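# Set the shelf board level on the cabinet's four pegs

## Task

Place the shelf board inside the cabinet so that it sits level, supported by all four shelf pegs at once.

## Robot and tools

Robot: two arms, left_arm and right_arm. The right_arm has a right hand and the left_arm a mirror-image left hand. Each hand has index, middle and ring fingers plus a thumb. Arm bases in the scene frame: left_arm at (+0.037, +0.325, +0.044) m, right_arm at (+0.054, -0.374, +0.044) m, both turned only slightly about z.

Frames: the scene frame has its origin at table-top height, halfway between the nominal bases, with +x out over the table, +z up and left_arm on the +y side. Image left and right do not match these names. Fixed cameras and the table use the scene frame. Hand positions, velocities and targets in results use each arm's own base frame, and pose offsets run along that base's axes. Rotations turn about the Hand target's position. Hand point axes (right hand): +z runs along the straight fingers toward the tips, +y points out of the palm, and +x runs across the palm away from the thumb. On the left hand +x points toward the thumb. A rigid mast sticks out at the wrist on the palm side and can strike things.

A row is 48 numbers, each in [-1, 1], one row covering both arms even if only one moves. Order: left_arm dx, dy, dz, rx, ry, rz; then the left hand's 16 motor goals; then left current_limit and speed; then the same 24 for right_arm. dx..rz are offsets, not poses: they count from the arm's Hand target at the start of the action (or of the move), and 1.0 equals 0.6 m or 180 degrees. rx, ry, rz form a single rotation vector. Sending six zeros asks the arm to go back to its Hand target. The 16 hand numbers are absolute goal angles, mapped linearly between each hinge's two stops, in this order: index_abd, index_mcp, index_pip, index_dip, middle_abd, middle_mcp, middle_pip, middle_dip, ring_abd, ring_mcp, ring_pip, ring_dip, thumb_cmc, thumb_axl, thumb_mcp, thumb_ipl. Straight values: _abd 0.00, _mcp 0.75, _pip 0.58, _dip 0.70, thumb_cmc 0.71, thumb_axl 0.68, thumb_mcp 0.23, thumb_ipl 0.17. Moving toward -1 curls fingers toward the palm and swings the thumb in front of it. current_limit runs from 0 mA at -1 to 550 mA at +1; speed sets the goal rate to (speed + 1) / 2 of 8.5 rad/s. At the start these are +0.4 and -0.6. Zeros in the hand columns are real goals, so to leave a hand alone, copy back its hand_goal, hand_current_limit and hand_speed.

Tools:
execute_actions(actions, cameras): actions is a list of actions; each holds up to 15 rows, one per 1/30 s step, and a short action keeps its final row for the remaining steps. Every row counts from the action's start pose. cameras lists names, ["all"] or []; an empty actions list returns state and all images.
move(target, speed, blend, stop_force, zero, blocking, cameras): straight-line path for each hand point toward one row, or a list of up to 15 rows all counted from the same Hand targets. speed in m/s, 0.002 to 3.6, default 0.25 (rotation up to twice that in rad/s). blend in m rounds corners in a list. stop_force in N, 3 to 120, ends an arm's path when its wrist sensor feels that much push against the motion; omit it when backing off a contact. zero (default true) re-zeroes before the move. blocking=false returns after about 0.5 s and cannot be combined with stop_force. The result ends with a "move:" line such as done, off_target, moving, held or fault, plus limits like paced or held.
wait(seconds 0 to 10), stop() to brake a running move, zoom_image(camera, region [x0, y0, x1, y1], at most 504 by 504 pixels), zero_wrist_force(arm), finished_scene(scene 1 or 2). Cameras: cam_head_left, cam_head_right, cam_high, cam_low, cam_left_wrist, cam_right_wrist, all 672x504.

Results give per arm end_effector_position (m), end_effector_quat_wxyz, velocities, Hand target (the last commanded pose after clipping), Joint positions and torques, and Wrist force and Wrist torque along the hand's own axes, plus a peak reading. Hand lists follow the motor order: hand_goal, hand_measured, hand_current_ma, hand_state (moving, goal, blocked, overload). A hand often stops short of its Hand target; the next command asks again, and any remaining gap can be sent as an offset. Orientation commands are clipped to 32 degrees from the measured orientation each step.

Things to avoid: a net force near 150 N (plus or minus 25) on an arm, or contact torque at 138 N m (shoulder, elbow) or 25.7 N m (wrists), stops the arm for 10 s. Arms are stiff, so aiming even slightly beyond a firm contact can fault; approach slowly, with stop_force. A motor drawing 495 mA or more for 5 s shuts down for 10 s. Motors at 85 °C brake the arm; MOTOR HOT warns at 70 °C. After a HAND FAULT line the rest of that reply's motion calls are skipped. Keep the arms and hands from pressing on each other, keep paths away from an arm's own base, and do not drop the board, let it go while moving, slam it into the cabinet, or let anything leave the table. The board must stay level on all four pegs after release.

Each tool is called after ">>>" as name(argument=value, ...) on one line, values as JSON.

## Session

>>> execute_actions(actions=[])

Scene clock: 0.00 s.
left_arm: end_effector_position=(+0.1718, +0.0420, +0.3311) hand_goal=(+0.000, +0.754, +0.576, +0.696, +0.000, +0.754, +0.576, +0.696, +0.000, +0.754, +0.576, +0.696, +0.714, +0.678, +0.226, +0.168) hand_measured=(+0.000, +0.754, +0.576, +0.696, +0.000, +0.754, +0.576, +0.696, +0.000, +0.754, +0.576, +0.696, +0.714, +0.678, +0.226, +0.168) hand_current_ma=(+0, +0, +0, +0, +0, +0, +0, +0, +0, +0, +0, +0, +0, +0, +0, +0) hand_state=(goal, goal, goal, goal, goal, goal, goal, goal, goal, goal, goal, goal, goal, goal, goal, goal) hand_current_limit=0.40 hand_speed=-0.60 end_effector_quat_wxyz=(-0.203, +0.684, +0.261, -0.650) | right_arm: end_effector_position=(+0.1775, +0.4405, +0.1288) hand_goal=(+0.000, +0.754, +0.576, +0.696, +0.000, +0.754, +0.576, +0.696, +0.000, +0.754, +0.576, +0.696, +0.714, +0.678, +0.226, +0.168) hand_measured=(+0.000, +0.754, +0.576, +0.696, +0.000, +0.754, +0.576, +0.696, +0.000, +0.754, +0.576, +0.696, +0.714, +0.678, +0.226, +0.168) hand_current_ma=(+0, +0, +0, +0, +0, +0, +0, +0, +0, +0, +0, +0, +0, +0, +0, +0) hand_state=(goal, goal, goal, goal, goal, goal, goal, goal, goal, goal, goal, goal, goal, goal, goal, goal) hand_current_limit=0.40 hand_speed=-0.60 end_effector_quat_wxyz=(+0.086, -0.423, +0.625, +0.651)
Joint positions: left_arm=[3.746 -1.546 -1.774 -2.877 2.111 0.948] | right_arm=[0.317 -1.059 2.365 -2.071 -0.201 3.169]
Joint velocities: within noise
Joint torques (N m): no reading
Wrist force (N): no reading
Wrist torque (N m): no reading
Wrist force, peak (N): no reading
Hand target: left_arm +0.1718, +0.0420, +0.3311; -0.203, +0.684, +0.261, -0.650 | right_arm +0.1775, +0.4405, +0.1288; +0.086, -0.423, +0.625, +0.651

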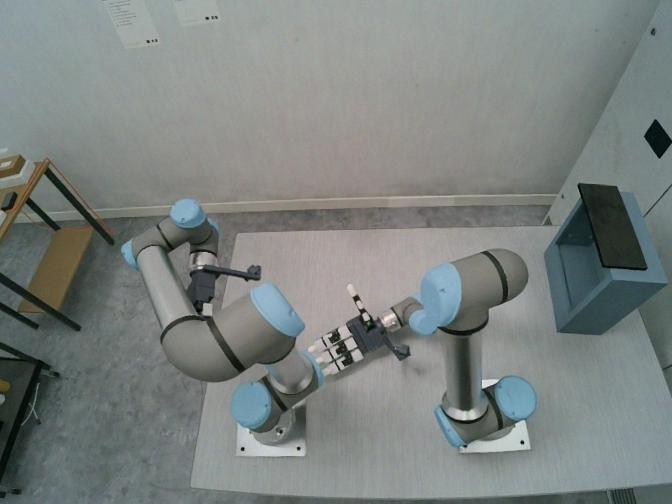

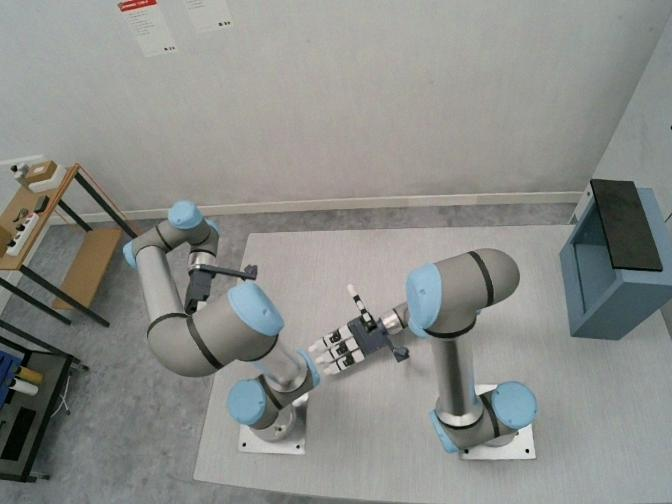

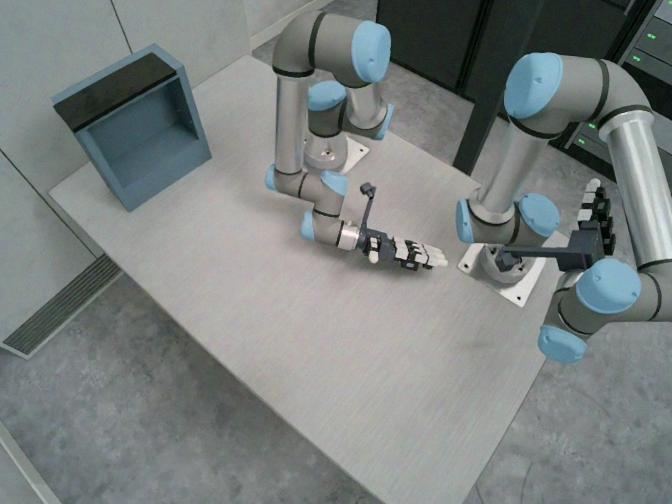

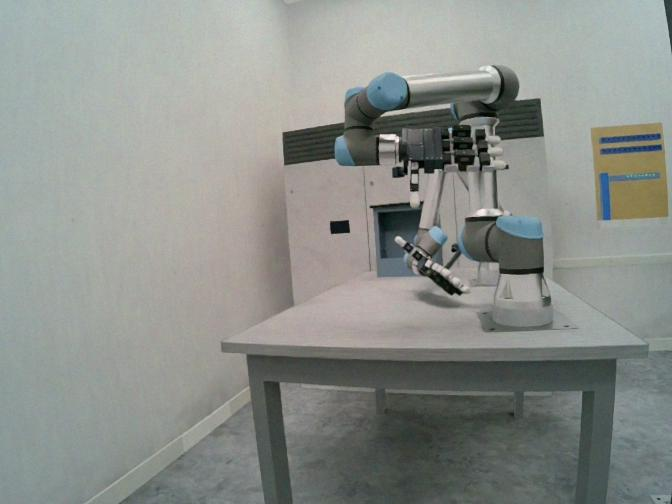

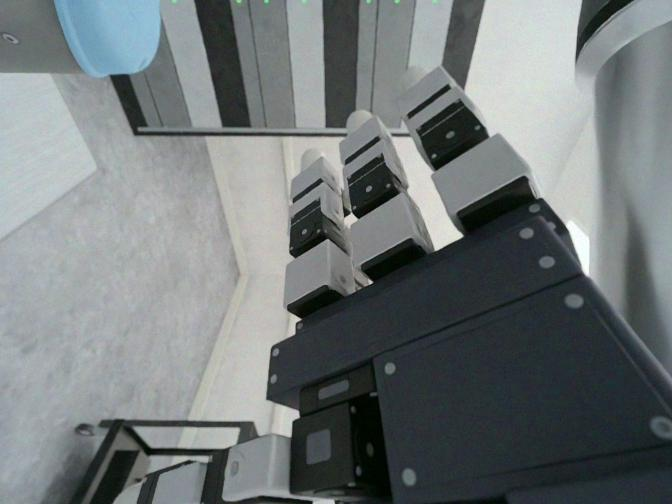

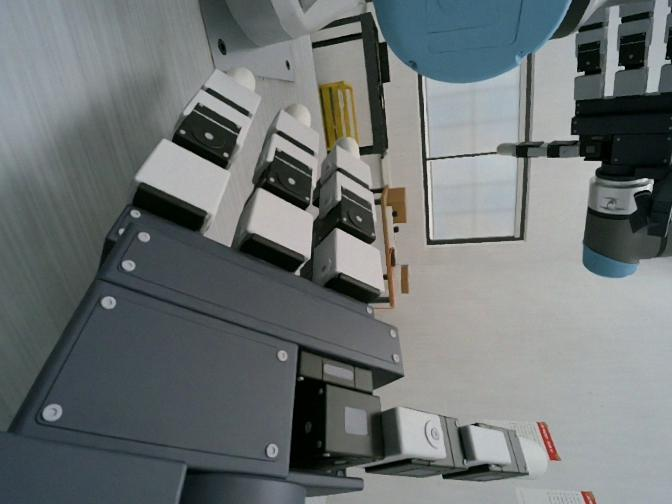

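>>> zoom_image(camera="cam_head_left", region=[520, 160, 672, 350])

>>> zoom_image(camera="cam_head_right", region=[530, 160, 672, 350])

>>> zoom_image(camera="cam_high", region=[30, 20, 240, 230])

>>> zoom_image(camera="cam_low", region=[340, 180, 480, 300])

Scaled by 2.653 from the camera's 672x504 image, which has a finer 960x720 frame.

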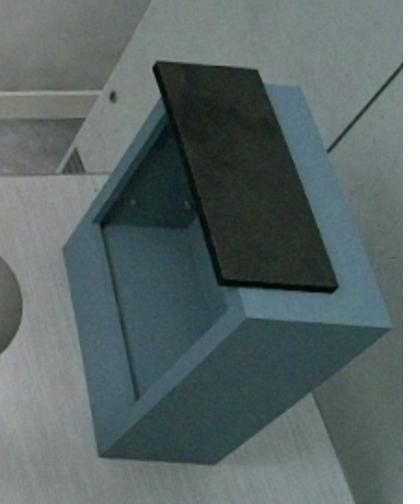

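Scaled by 2.653 from the camera's 672x504 image, which has a finer 960x720 frame.

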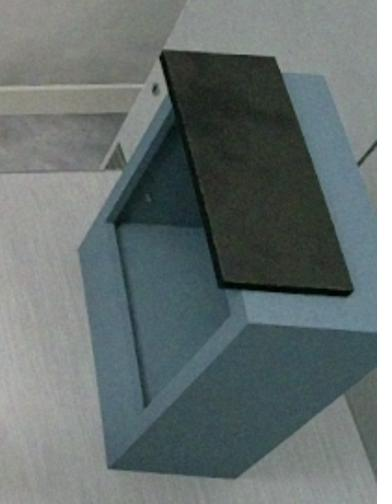

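Scaled by 2.400 from the camera's 672x504 image, which has a finer 960x720 frame.

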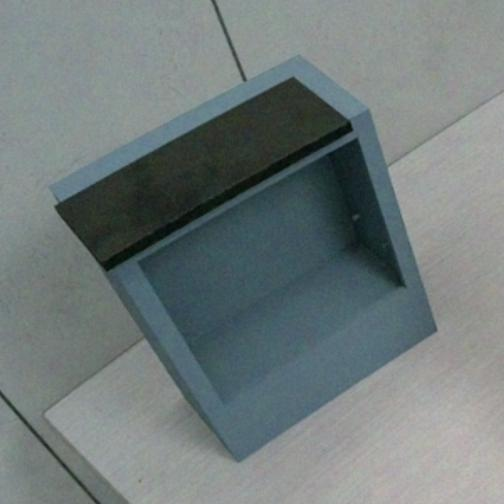

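Scaled by 3.600 from the camera's 672x504 image, which has a finer 960x720 frame.

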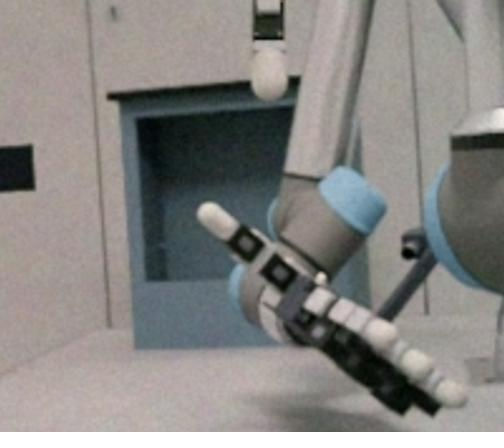

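>>> move(target=[[0,0,0,0,0,0,0,0.754,0.576,0.696,0,0.754,0.576,0.696,0,0.754,0.576,0.696,0.714,0.678,0.226,0.168,0.4,-0.6,0.204,-0.3175,0.285,0,0,0,0,0.754,0.576,0.696,0,0.754,0.576,0.696,0,0.754,0.576,0.696,0.714,0.678,0.226,0.168,0.4,-0.6],[0,0,0,0,0,0,0,0.754,0.576,0.696,0,0.754,0.576,0.696,0,0.754,0.576,0.696,0.714,0.678,0.226,0.168,0.4,-0.6,0.254,-0.601,0.319,-0.105,-0.394,0.259,0,0.754,0.576,0.696,0,0.754,0.576,0.696,0,0.754,0.576,0.696,0.714,0.678,0.226,0.168,0.4,-0.6]], blend=0.03, speed=0.2, cameras=["all"])

Scene clock: 164.23 s.
left_arm: end_effector_position=(+0.1718, +0.0420, +0.3311) hand_goal=(+0.000, +0.754, +0.576, +0.696, +0.000, +0.754, +0.576, +0.696, +0.000, +0.754, +0.576, +0.696, +0.714, +0.678, +0.226, +0.168) hand_measured=(+0.000, +0.750, +0.576, +0.696, +0.000, +0.750, +0.576, +0.696, +0.000, +0.750, +0.576, +0.696, +0.710, +0.678, +0.226, +0.168) hand_current_ma=(+0, -5, +1, +0, +0, -6, +1, +0, +0, -6, +1, +0, -5, -1, +0, +0) hand_state=(goal, goal, goal, goal, goal, goal, goal, goal, goal, goal, goal, goal, goal, goal, goal, goal) hand_current_limit=0.40 hand_speed=-0.60 end_effector_quat_wxyz=(-0.203, +0.684, +0.261, -0.650) | right_arm: end_effector_position=(+0.3299, +0.0799, +0.3201) hand_goal=(+0.000, +0.754, +0.576, +0.696, +0.000, +0.754, +0.576, +0.696, +0.000, +0.754, +0.576, +0.696, +0.714, +0.678, +0.226, +0.168) hand_measured=(+0.000, +0.754, +0.576, +0.696, +0.000, +0.754, +0.576, +0.696, +0.000, +0.754, +0.576, +0.696, +0.716, +0.678, +0.224, +0.168) hand_current_ma=(+0, +0, +0, +0, +0, +0, +0, +0, +0, +0, +0, +0, +1, +0, -1, +0) hand_state=(goal, goal, goal, goal, goal, goal, goal, goal, goal, goal, goal, goal, goal, goal, goal, goal) hand_current_limit=0.40 hand_speed=-0.60 end_effector_quat_wxyz=(-0.110, +0.915, -0.346, -0.174)
Joint positions: left_arm=[3.746 -1.546 -1.774 -2.877 2.111 0.948] | right_arm=[-0.173 -1.675 1.743 -1.328 -1.292 2.077]
Joint torques (N m): left_arm=[0.91 20.13 19.41 -1.47 -0.08 -0.34] | right_arm=[-5.65 -10.63 -32.3 0.44 2.2 2.27]
Wrist force (N): left_arm=[0.0 0.1 -0.2] | right_arm=[0.0 -0.4 -2.6]
Wrist torque (N m): left_arm=[0.03 0.00 -0.01] | right_arm=[0.24 -0.14 -0.11]
Wrist force, peak (N): left_arm=[-0.3 0.5 -0.1] | right_arm=[0.1 -0.4 -2.8]
Hand target: left_arm +0.1718, +0.0420, +0.3311; -0.203, +0.684, +0.261, -0.650 | right_arm +0.3299, +0.0799, +0.3202; -0.110, +0.915, -0.346, -0.173
Off the commanded pose: left_arm 0.000 m, 0 deg | right_arm 0.000 m, 0 deg.
move: done

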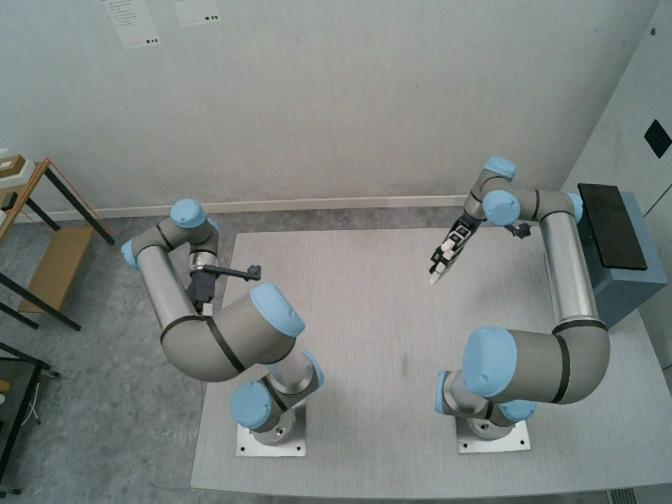

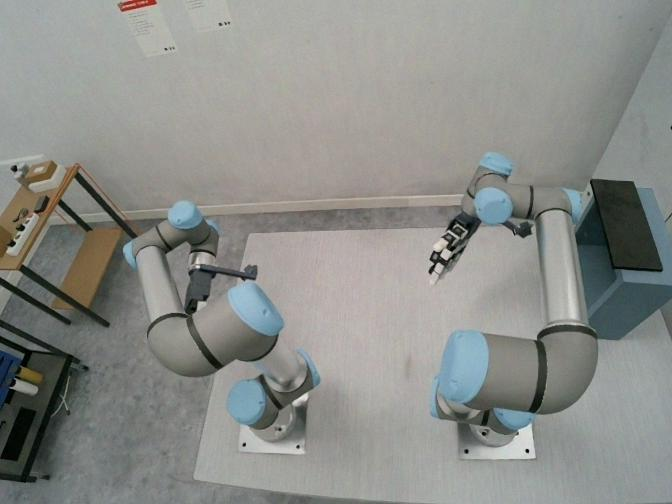

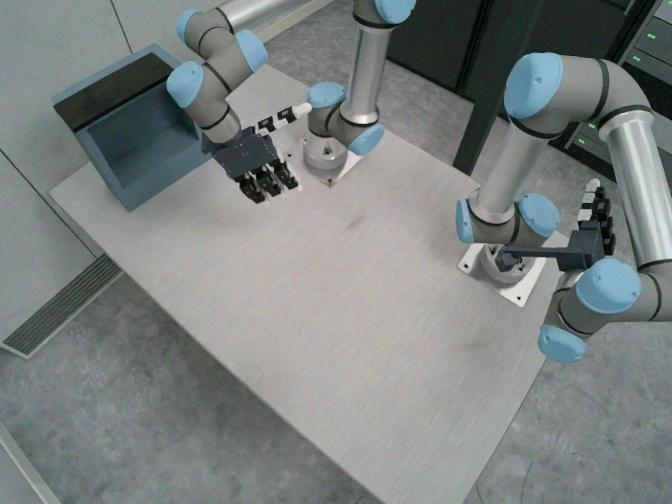

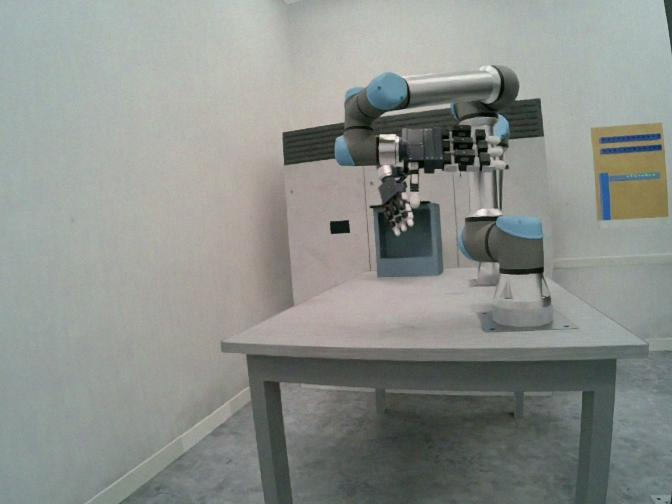

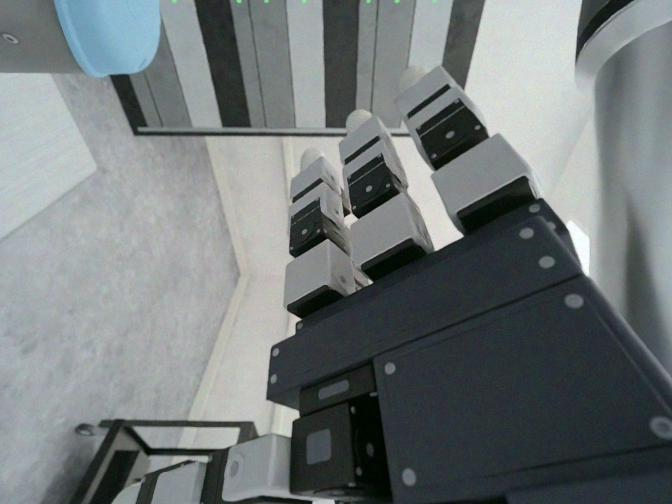

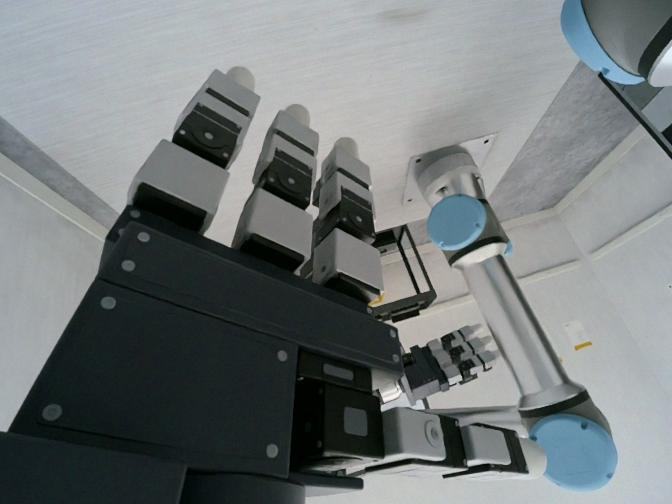

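>>> move(target=[0,0,0,0,0,0,0,0.754,0.576,0.696,0,0.754,0.576,0.696,0,0.754,0.576,0.696,0.714,0.678,0.226,0.168,0.4,-0.6,-0.05,-0.3,0.133,-0.3057,0.0084,0.2121,0,0.754,0.576,0.696,0,0.754,0.576,0.696,0,0.754,0.576,0.696,0.714,0.678,0.226,0.168,0.4,-0.6], speed=0.2, cameras=["all"])

Scene clock: 174.53 s.
left_arm: end_effector_position=(+0.1718, +0.0420, +0.3311) hand_goal=(+0.000, +0.754, +0.576, +0.696, +0.000, +0.754, +0.576, +0.696, +0.000, +0.754, +0.576, +0.696, +0.714, +0.678, +0.226, +0.168) hand_measured=(+0.000, +0.750, +0.576, +0.696, +0.000, +0.750, +0.576, +0.696, +0.000, +0.750, +0.576, +0.696, +0.710, +0.678, +0.226, +0.168) hand_current_ma=(+0, -5, +1, +0, +0, -6, +1, +0, +0, -6, +1, +0, -5, -1, +0, +0) hand_state=(goal, goal, goal, goal, goal, goal, goal, goal, goal, goal, goal, goal, goal, goal, goal, goal) hand_current_limit=0.40 hand_speed=-0.60 end_effector_quat_wxyz=(-0.203, +0.684, +0.261, -0.650) | right_arm: end_effector_position=(+0.2999, -0.1001, +0.4000) hand_goal=(+0.000, +0.754, +0.576, +0.696, +0.000, +0.754, +0.576, +0.696, +0.000, +0.754, +0.576, +0.696, +0.714, +0.678, +0.226, +0.168) hand_measured=(+0.000, +0.758, +0.576, +0.696, +0.000, +0.758, +0.576, +0.696, +0.000, +0.758, +0.576, +0.696, +0.718, +0.678, +0.224, +0.168) hand_current_ma=(+0, +2, +0, +0, +0, +3, +0, +0, +0, +2, +0, +0, +2, +0, -1, +0) hand_state=(goal, goal, goal, goal, goal, goal, goal, goal, goal, goal, goal, goal, goal, goal, goal, goal) hand_current_limit=0.40 hand_speed=-0.60 end_effector_quat_wxyz=(+0.382, +0.920, -0.081, -0.034)
Joint positions: left_arm=[3.746 -1.546 -1.774 -2.877 2.111 0.948] | right_arm=[-0.051 -1.889 2.022 -1.579 -2.35 1.747]
Joint torques (N m): left_arm=[0.7 20.47 20.43 -1.39 -0.04 -0.43] | right_arm=[11.3 -2.54 -30.98 -1.12 -2.2 0.86]
Wrist force (N): left_arm=[-0.1 0.4 0.1] | right_arm=[-0.3 -0.4 -1.5]
Wrist torque (N m): left_arm=[0.04 0.00 -0.02] | right_arm=[-0.08 0.13 -0.31]
Wrist force, peak (N): left_arm=[-0.4 0.4 -0.3] | right_arm=[0.4 -0.6 -2.9]
Hand target: left_arm +0.1718, +0.0420, +0.3311; -0.203, +0.684, +0.261, -0.650 | right_arm +0.2999, -0.1001, +0.4000; +0.382, +0.920, -0.081, -0.034
Off the commanded pose: left_arm 0.000 m, 0 deg | right_arm 0.000 m, 0 deg.
move: done

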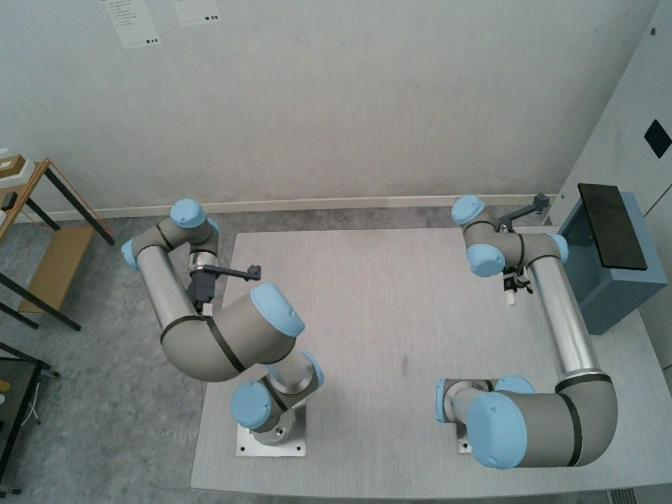

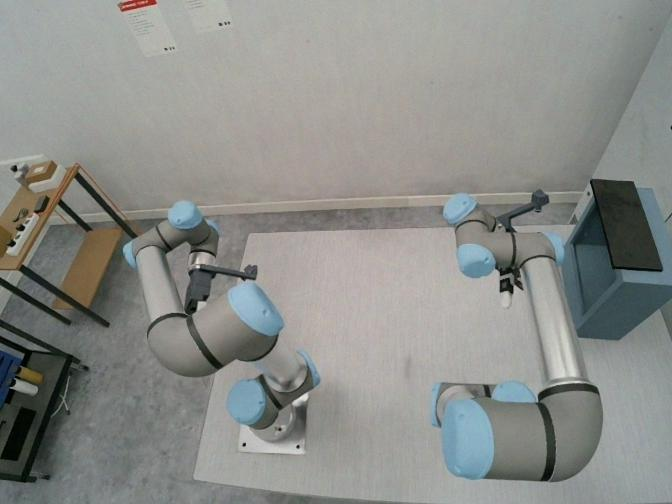

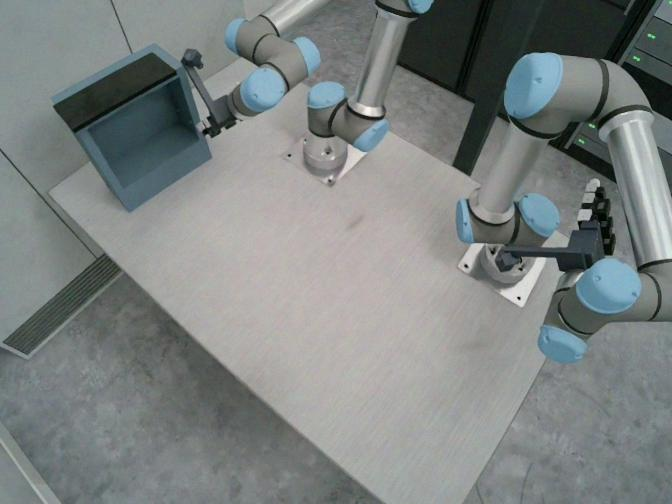

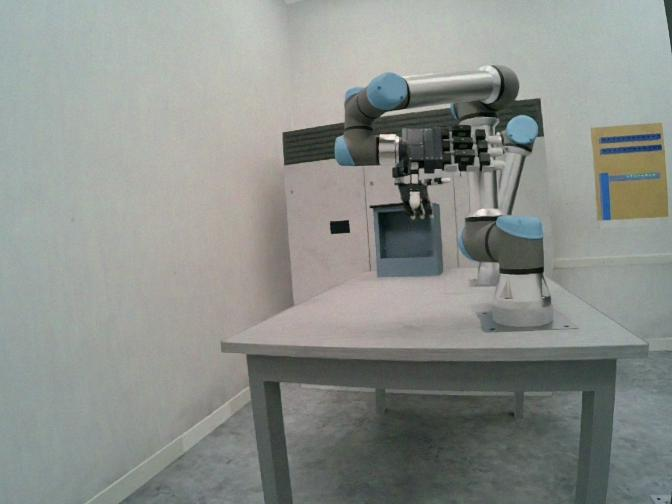

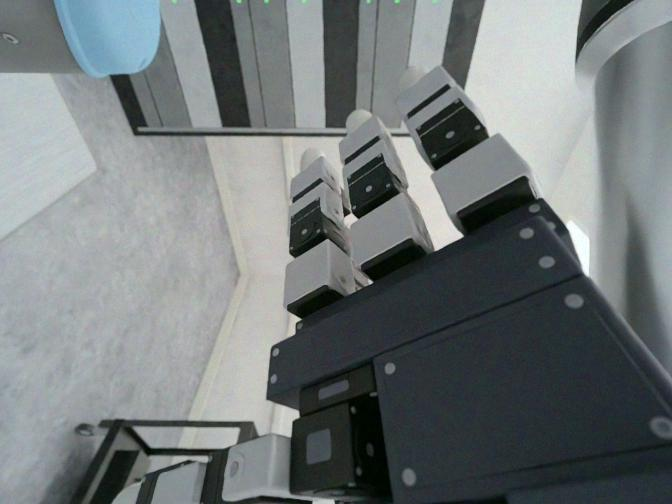

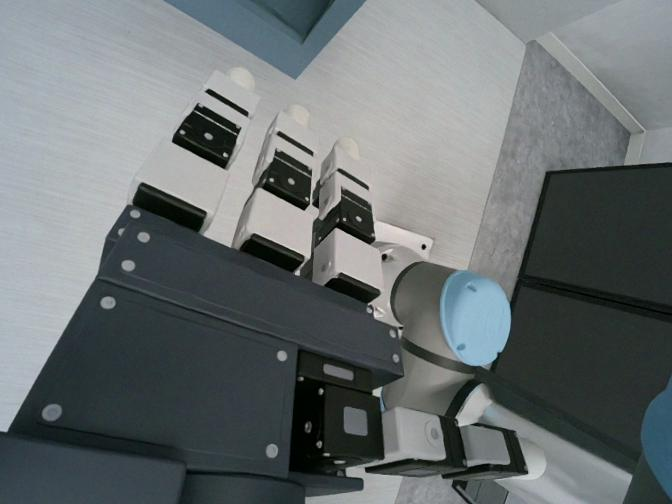

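>>> move(target=[0,0,0,0,0,0,0,0.754,0.576,0.696,0,0.754,0.576,0.696,0,0.754,0.576,0.696,0.714,0.678,0.226,0.168,0.4,-0.6,0.1,0.083,0.083,0.2111,-0.1479,-0.2629,0,0.754,0.576,0.696,0,0.754,0.576,0.696,0,0.754,0.576,0.696,0.714,0.678,0.226,0.168,0.4,-0.6], speed=0.3)

>>> move(target=[0,0,0,0,0,0,0,0.754,0.576,0.696,0,0.754,0.576,0.696,0,0.754,0.576,0.696,0.714,0.678,0.226,0.168,0.4,-0.6,0,-0.083,0,0,0,-0.7167,0,0.754,0.576,0.696,0,0.754,0.576,0.696,0,0.754,0.576,0.696,0.714,0.678,0.226,0.168,0.4,-0.6], speed=0.3, cameras=["all"])

Scene clock: 236.57 s.
left_arm: end_effector_position=(+0.1718, +0.0420, +0.3311) hand_goal=(+0.000, +0.754, +0.576, +0.696, +0.000, +0.754, +0.576, +0.696, +0.000, +0.754, +0.576, +0.696, +0.714, +0.678, +0.226, +0.168) hand_measured=(+0.000, +0.750, +0.576, +0.696, +0.000, +0.750, +0.576, +0.696, +0.000, +0.750, +0.576, +0.696, +0.710, +0.678, +0.226, +0.168) hand_current_ma=(+0, -5, +1, +0, +0, -6, +1, +0, +0, -6, +1, +0, -5, -1, +0, +0) hand_state=(goal, goal, goal, goal, goal, goal, goal, goal, goal, goal, goal, goal, goal, goal, goal, goal) hand_current_limit=0.40 hand_speed=-0.60 end_effector_quat_wxyz=(-0.203, +0.684, +0.261, -0.650) | right_arm: end_effector_position=(+0.3599, -0.0504, +0.4498) hand_goal=(+0.000, +0.754, +0.576, +0.696, +0.000, +0.754, +0.576, +0.696, +0.000, +0.754, +0.576, +0.696, +0.714, +0.678, +0.226, +0.168) hand_measured=(+0.000, +0.756, +0.576, +0.696, +0.000, +0.756, +0.576, +0.696, +0.000, +0.756, +0.576, +0.696, +0.716, +0.678, +0.224, +0.168) hand_current_ma=(+0, +0, +0, +0, +0, +1, +0, +0, +0, +0, +0, +0, +1, +0, -1, +0) hand_state=(goal, goal, goal, goal, goal, goal, goal, goal, goal, goal, goal, goal, goal, goal, goal, goal) hand_current_limit=0.40 hand_speed=-0.60 end_effector_quat_wxyz=(+0.001, +0.866, -0.500, -0.001)
Joint positions: left_arm=[3.746 -1.546 -1.774 -2.877 2.111 0.948] | right_arm=[-0.365 -1.699 1.453 -1.324 -1.572 2.253]
Joint torques (N m): left_arm=[0.4 21.15 20.17 -1.48 -0.26 -0.54] | right_arm=[13.51 -24.91 -13.05 -3.94 -0.17 -1.62]
Wrist force (N): left_arm=[0.0 0.1 0.0] | right_arm=[-0.3 -0.6 -3.4]
Wrist torque (N m): left_arm=[0.02 -0.01 -0.01] | right_arm=[0.29 0.07 -0.15]
Wrist force, peak (N): left_arm=[-0.4 -0.1 -0.5] | right_arm=[0.2 -0.5 -3.8]
Hand target: left_arm +0.1718, +0.0420, +0.3311; -0.203, +0.684, +0.261, -0.650 | right_arm +0.3599, -0.0503, +0.4498; +0.001, +0.866, -0.500, -0.001
Off the commanded pose: left_arm 0.000 m, 0 deg | right_arm 0.000 m, 0 deg.
move: done

Scene clock: 240.83 s.
left_arm: end_effector_position=(+0.1718, +0.0420, +0.3311) hand_goal=(+0.000, +0.754, +0.576, +0.696, +0.000, +0.754, +0.576, +0.696, +0.000, +0.754, +0.576, +0.696, +0.714, +0.678, +0.226, +0.168) hand_measured=(+0.000, +0.750, +0.576, +0.696, +0.000, +0.750, +0.576, +0.696, +0.000, +0.750, +0.576, +0.696, +0.710, +0.678, +0.226, +0.168) hand_current_ma=(+0, -5, +1, +0, +0, -6, +1, +0, +0, -6, +1, +0, -5, -1, +0, +0) hand_state=(goal, goal, goal, goal, goal, goal, goal, goal, goal, goal, goal, goal, goal, goal, goal, goal) hand_current_limit=0.40 hand_speed=-0.60 end_effector_quat_wxyz=(-0.203, +0.684, +0.261, -0.650) | right_arm: end_effector_position=(+0.3599, -0.1001, +0.4498) hand_goal=(+0.000, +0.754, +0.576, +0.696, +0.000, +0.754, +0.576, +0.696, +0.000, +0.754, +0.576, +0.696, +0.714, +0.678, +0.226, +0.168) hand_measured=(+0.000, +0.754, +0.576, +0.696, +0.000, +0.756, +0.576, +0.696, +0.000, +0.756, +0.576, +0.696, +0.716, +0.678, +0.224, +0.168) hand_current_ma=(+0, +0, +0, +0, +0, +1, +0, +0, +0, +0, +0, +0, +1, +0, -1, +0) hand_state=(goal, goal, goal, goal, goal, goal, goal, goal, goal, goal, goal, goal, goal, goal, goal, goal) hand_current_limit=0.40 hand_speed=-0.60 end_effector_quat_wxyz=(+0.000, +0.079, +0.997, +0.001)
Joint positions: left_arm=[3.746 -1.546 -1.774 -2.877 2.111 0.948] | right_arm=[-0.877 -1.88 1.591 -1.281 -1.569 3.993]
Joint torques (N m): left_arm=[0.17 20.08 19.91 -1.32 -0.23 -0.45] | right_arm=[13.34 -2.15 -31.81 -4.2 -1.96 0.25]
Wrist force (N): left_arm=[0.0 0.0 -0.2] | right_arm=[-0.3 -0.4 -3.2]
Wrist torque (N m): left_arm=[0.02 0.00 -0.01] | right_arm=[0.26 0.04 -0.14]
Wrist force, peak (N): left_arm=[-0.3 0.4 -0.3] | right_arm=[-0.2 -0.6 -3.5]
Hand target: left_arm +0.1718, +0.0420, +0.3311; -0.203, +0.684, +0.261, -0.650 | right_arm +0.3599, -0.1001, +0.4498; +0.000, +0.079, +0.997, +0.001
Off the commanded pose: left_arm 0.000 m, 0 deg | right_arm 0.000 m, 0 deg.
move: done

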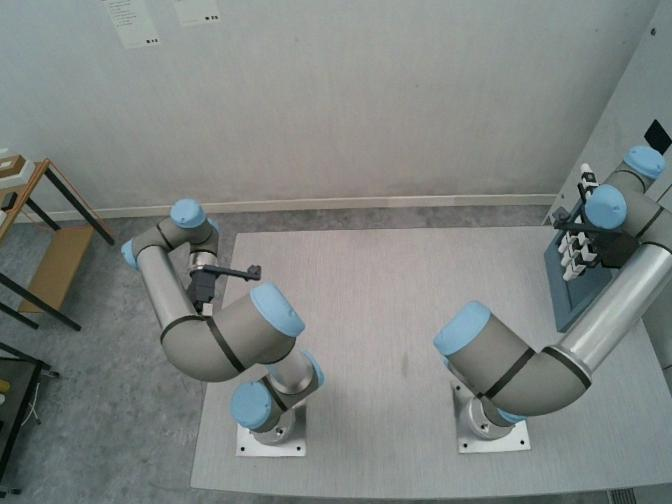

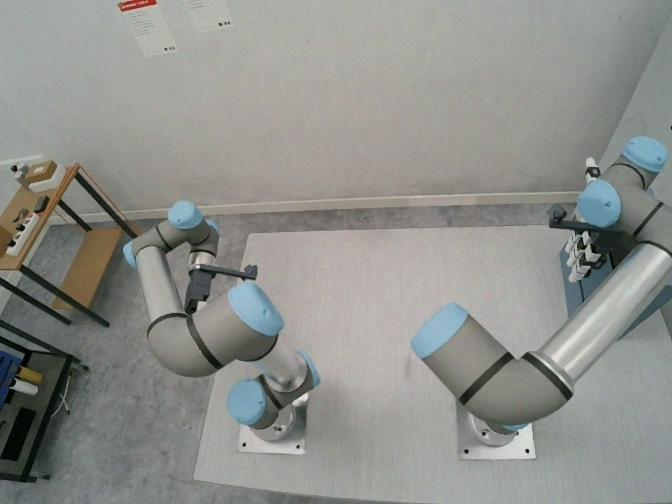

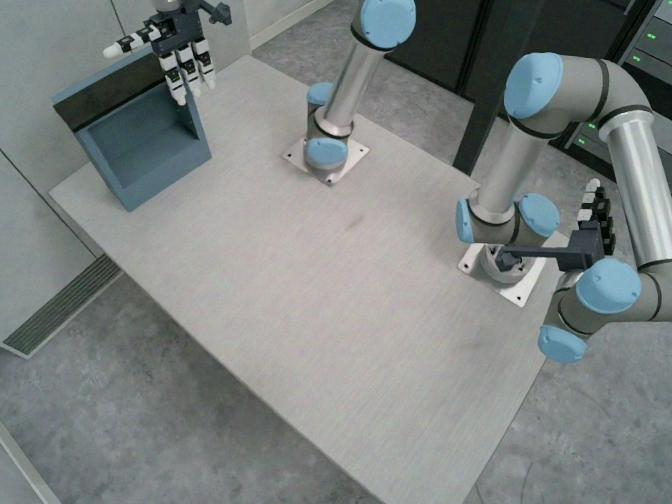

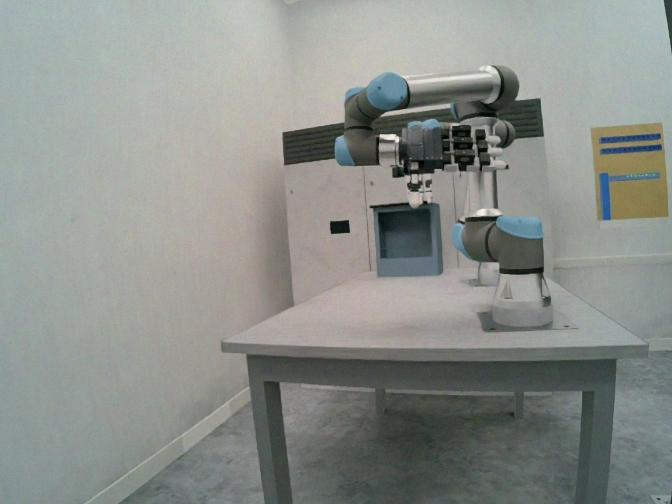

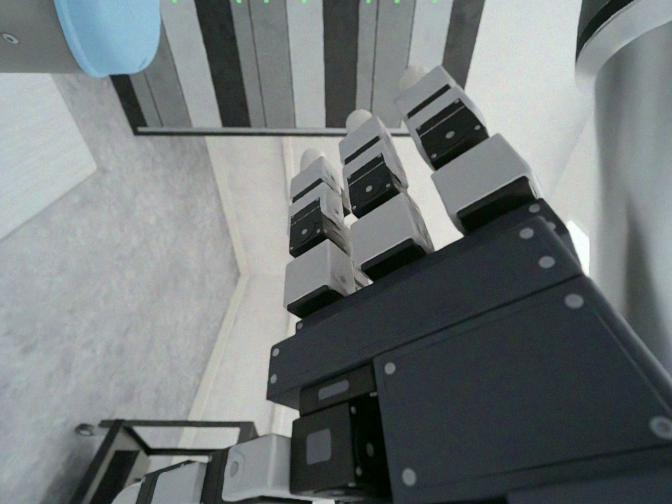

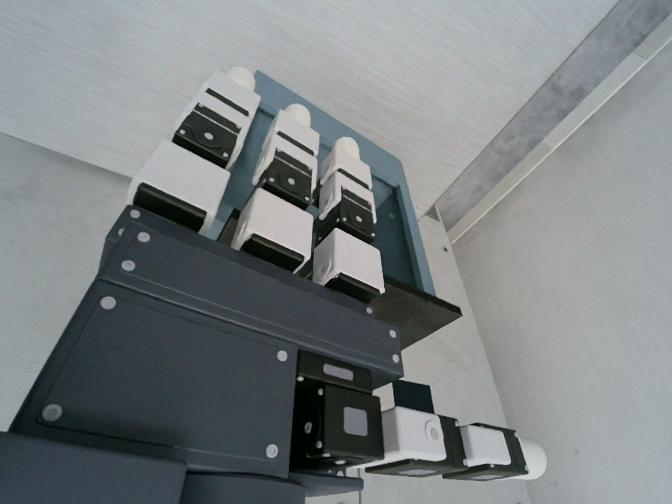

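>>> move(target=[0,0,0,0,0,0,0,0.754,0.576,0.696,0,0.754,0.576,0.696,0,0.754,0.576,0.696,0.714,0.678,0.226,0.168,0.4,-0.6,0,0.1,0.0,0,0,0,0,-0.3,-0.6,0,0,-0.3,-0.6,0,0,-0.3,-0.6,0,0.714,0.678,0.226,0.168,0.4,-0.6], speed=0.3, cameras=["cam_right_wrist"])

Scene clock: 247.50 s.
left_arm: end_effector_position=(+0.1718, +0.0420, +0.3311) hand_goal=(+0.000, +0.754, +0.576, +0.696, +0.000, +0.754, +0.576, +0.696, +0.000, +0.754, +0.576, +0.696, +0.714, +0.678, +0.226, +0.168) hand_measured=(+0.000, +0.750, +0.576, +0.696, +0.000, +0.750, +0.576, +0.696, +0.000, +0.750, +0.576, +0.696, +0.710, +0.678, +0.226, +0.168) hand_current_ma=(+0, -5, +1, +0, +0, -6, +1, +0, +0, -6, +1, +0, -5, -1, +0, +0) hand_state=(goal, goal, goal, goal, goal, goal, goal, goal, goal, goal, goal, goal, goal, goal, goal, goal) hand_current_limit=0.40 hand_speed=-0.60 end_effector_quat_wxyz=(-0.203, +0.684, +0.261, -0.650) | right_arm: end_effector_position=(+0.3599, -0.0401, +0.4498) hand_goal=(+0.000, -0.300, -0.600, +0.000, +0.000, -0.300, -0.600, +0.000, +0.000, -0.300, -0.600, +0.000, +0.714, +0.678, +0.226, +0.168) hand_measured=(+0.000, -0.284, -0.594, +0.002, +0.000, -0.280, -0.596, +0.002, +0.000, -0.284, -0.596, +0.002, +0.716, +0.678, +0.224, +0.168) hand_current_ma=(+0, +20, +4, +1, +0, +29, +3, +1, +0, +22, +3, +1, +1, +0, -2, +0) hand_state=(goal, goal, goal, goal, goal, goal, goal, goal, goal, goal, goal, goal, goal, goal, goal, goal) hand_current_limit=0.40 hand_speed=-0.60 end_effector_quat_wxyz=(+0.000, +0.079, +0.997, +0.001)
Joint positions: left_arm=[3.746 -1.546 -1.774 -2.877 2.111 0.948] | right_arm=[-0.753 -1.941 1.629 -1.258 -1.569 4.117]
Joint torques (N m): left_arm=[0.06 20.07 19.87 -1.44 -0.35 -0.52] | right_arm=[-14.96 0.89 -32.71 -4.16 -1.46 0.74]
Wrist force (N): left_arm=[0.1 0.1 0.0] | right_arm=[0.2 -1.0 -3.2]
Wrist torque (N m): left_arm=[0.01 -0.02 0.00] | right_arm=[0.37 -0.03 -0.10]
Wrist force, peak (N): left_arm=[-0.6 0.3 -0.2] | right_arm=[-0.3 -1.7 -3.4]
Hand target: left_arm +0.1718, +0.0420, +0.3311; -0.203, +0.684, +0.261, -0.650 | right_arm +0.3599, -0.0401, +0.4498; +0.000, +0.079, +0.997, +0.001
Off the commanded pose: left_arm 0.000 m, 0 deg | right_arm 0.000 m, 0 deg.
move: done
Images, in order (width x height): cam_right_wrist 672x504.

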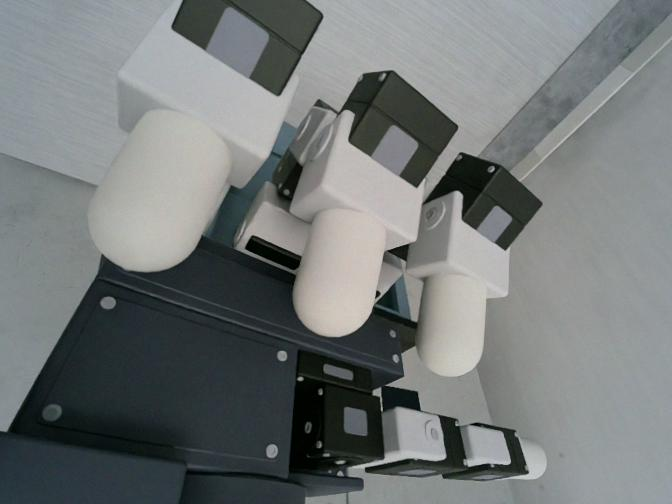

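>>> move(target=[0,0,0,0,0,0,0,0.754,0.576,0.696,0,0.754,0.576,0.696,0,0.754,0.576,0.696,0.714,0.678,0.226,0.168,0.4,-0.6,-0.008,0.017,-0.05,0,0,-0.389,0,0.754,0.576,0.696,0,0.754,0.576,0.696,0,0.754,0.576,0.696,0.714,0.678,0.226,0.168,0.4,-0.6], speed=0.4, cameras=["cam_right_wrist","cam_high"])

Scene clock: 257.60 s.
left_arm: end_effector_position=(+0.1718, +0.0420, +0.3311) hand_goal=(+0.000, +0.754, +0.576, +0.696, +0.000, +0.754, +0.576, +0.696, +0.000, +0.754, +0.576, +0.696, +0.714, +0.678, +0.226, +0.168) hand_measured=(+0.000, +0.750, +0.576, +0.696, +0.000, +0.750, +0.576, +0.696, +0.000, +0.750, +0.576, +0.696, +0.710, +0.678, +0.226, +0.168) hand_current_ma=(+0, -5, +1, +0, +0, -6, +1, +0, +0, -6, +1, +0, -5, -1, +0, +0) hand_state=(goal, goal, goal, goal, goal, goal, goal, goal, goal, goal, goal, goal, goal, goal, goal, goal) hand_current_limit=0.40 hand_speed=-0.60 end_effector_quat_wxyz=(-0.203, +0.684, +0.261, -0.650) | right_arm: end_effector_position=(+0.3551, -0.0298, +0.4198) hand_goal=(+0.000, +0.754, +0.576, +0.696, +0.000, +0.754, +0.576, +0.696, +0.000, +0.754, +0.576, +0.696, +0.714, +0.678, +0.226, +0.168) hand_measured=(+0.000, +0.750, +0.572, +0.694, +0.000, +0.750, +0.574, +0.694, +0.000, +0.750, +0.574, +0.694, +0.716, +0.678, +0.224, +0.168) hand_current_ma=(+0, -2, -2, -1, +0, -2, -2, -1, +0, -2, -1, -1, +1, +0, -2, +0) hand_state=(goal, goal, goal, goal, goal, goal, goal, goal, goal, goal, goal, goal, goal, goal, goal, goal) hand_current_limit=0.40 hand_speed=-0.60 end_effector_quat_wxyz=(+0.001, +0.636, +0.772, +0.000) end_effector_velocity=(+0.000, +0.000, +0.000) end_effector_angular_velocity=(+0.001, +0.000, -0.004)
Joint positions: left_arm=[3.746 -1.546 -1.774 -2.877 2.111 0.948] | right_arm=[-0.609 -2.16 1.813 -1.226 -1.57 5.483]
Joint velocities: left_arm=[within noise] | right_arm=[0 0 0 0.001 0.001 0.005]
Joint torques (N m): left_arm=[0.32 20.55 21.14 -1.36 -0.28 -0.8] | right_arm=[-15 8.82 -32.54 -0.38 1.28 1.69]
Wrist force (N): left_arm=[0.2 0.0 0.1] | right_arm=[-0.4 -1.1 -3.2]
Wrist torque (N m): left_arm=[0.00 -0.02 0.01] | right_arm=[0.21 0.09 -0.20]
Wrist force, peak (N): left_arm=[-0.4 0.0 -0.5] | right_arm=[0.3 -0.8 -3.8]
Hand target: left_arm +0.1718, +0.0420, +0.3311; -0.203, +0.684, +0.261, -0.650 | right_arm +0.3551, -0.0299, +0.4198; +0.001, +0.636, +0.771, +0.000
Off the commanded pose: left_arm 0.000 m, 0 deg | right_arm 0.000 m, 0 deg.
move: done
Images, in order (width x height): cam_high 672x504, cam_right_wrist 672x504.

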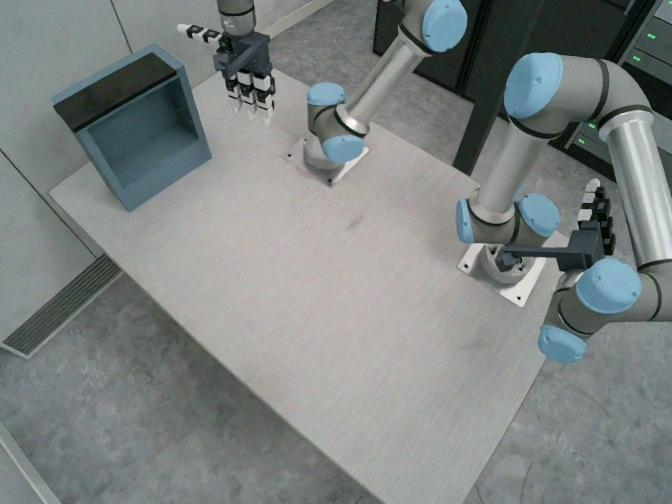

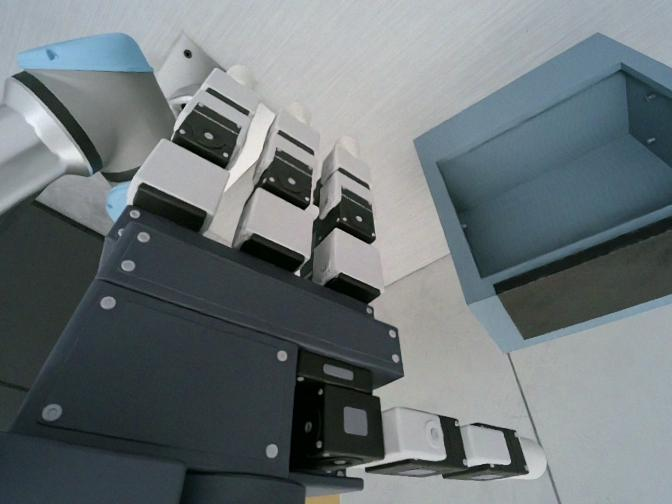

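>>> zoom_image(camera="cam_right_wrist", region=[400, 20, 672, 224])

>>> zoom_image(camera="cam_right_wrist", region=[400, 160, 672, 364])

Scaled by 1.853 from the camera's 672x504 image, which has a finer 960x720 frame.

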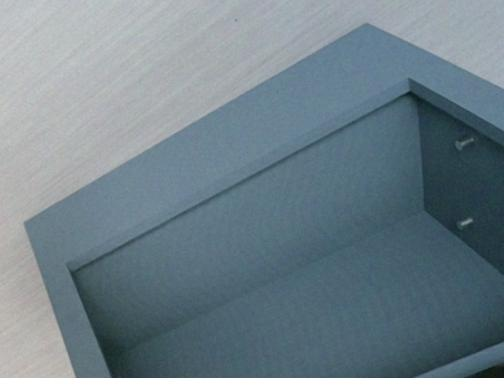

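Scaled by 1.853 from the camera's 672x504 image, which has a finer 960x720 frame.

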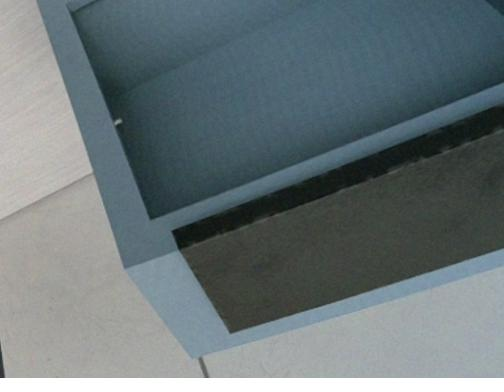

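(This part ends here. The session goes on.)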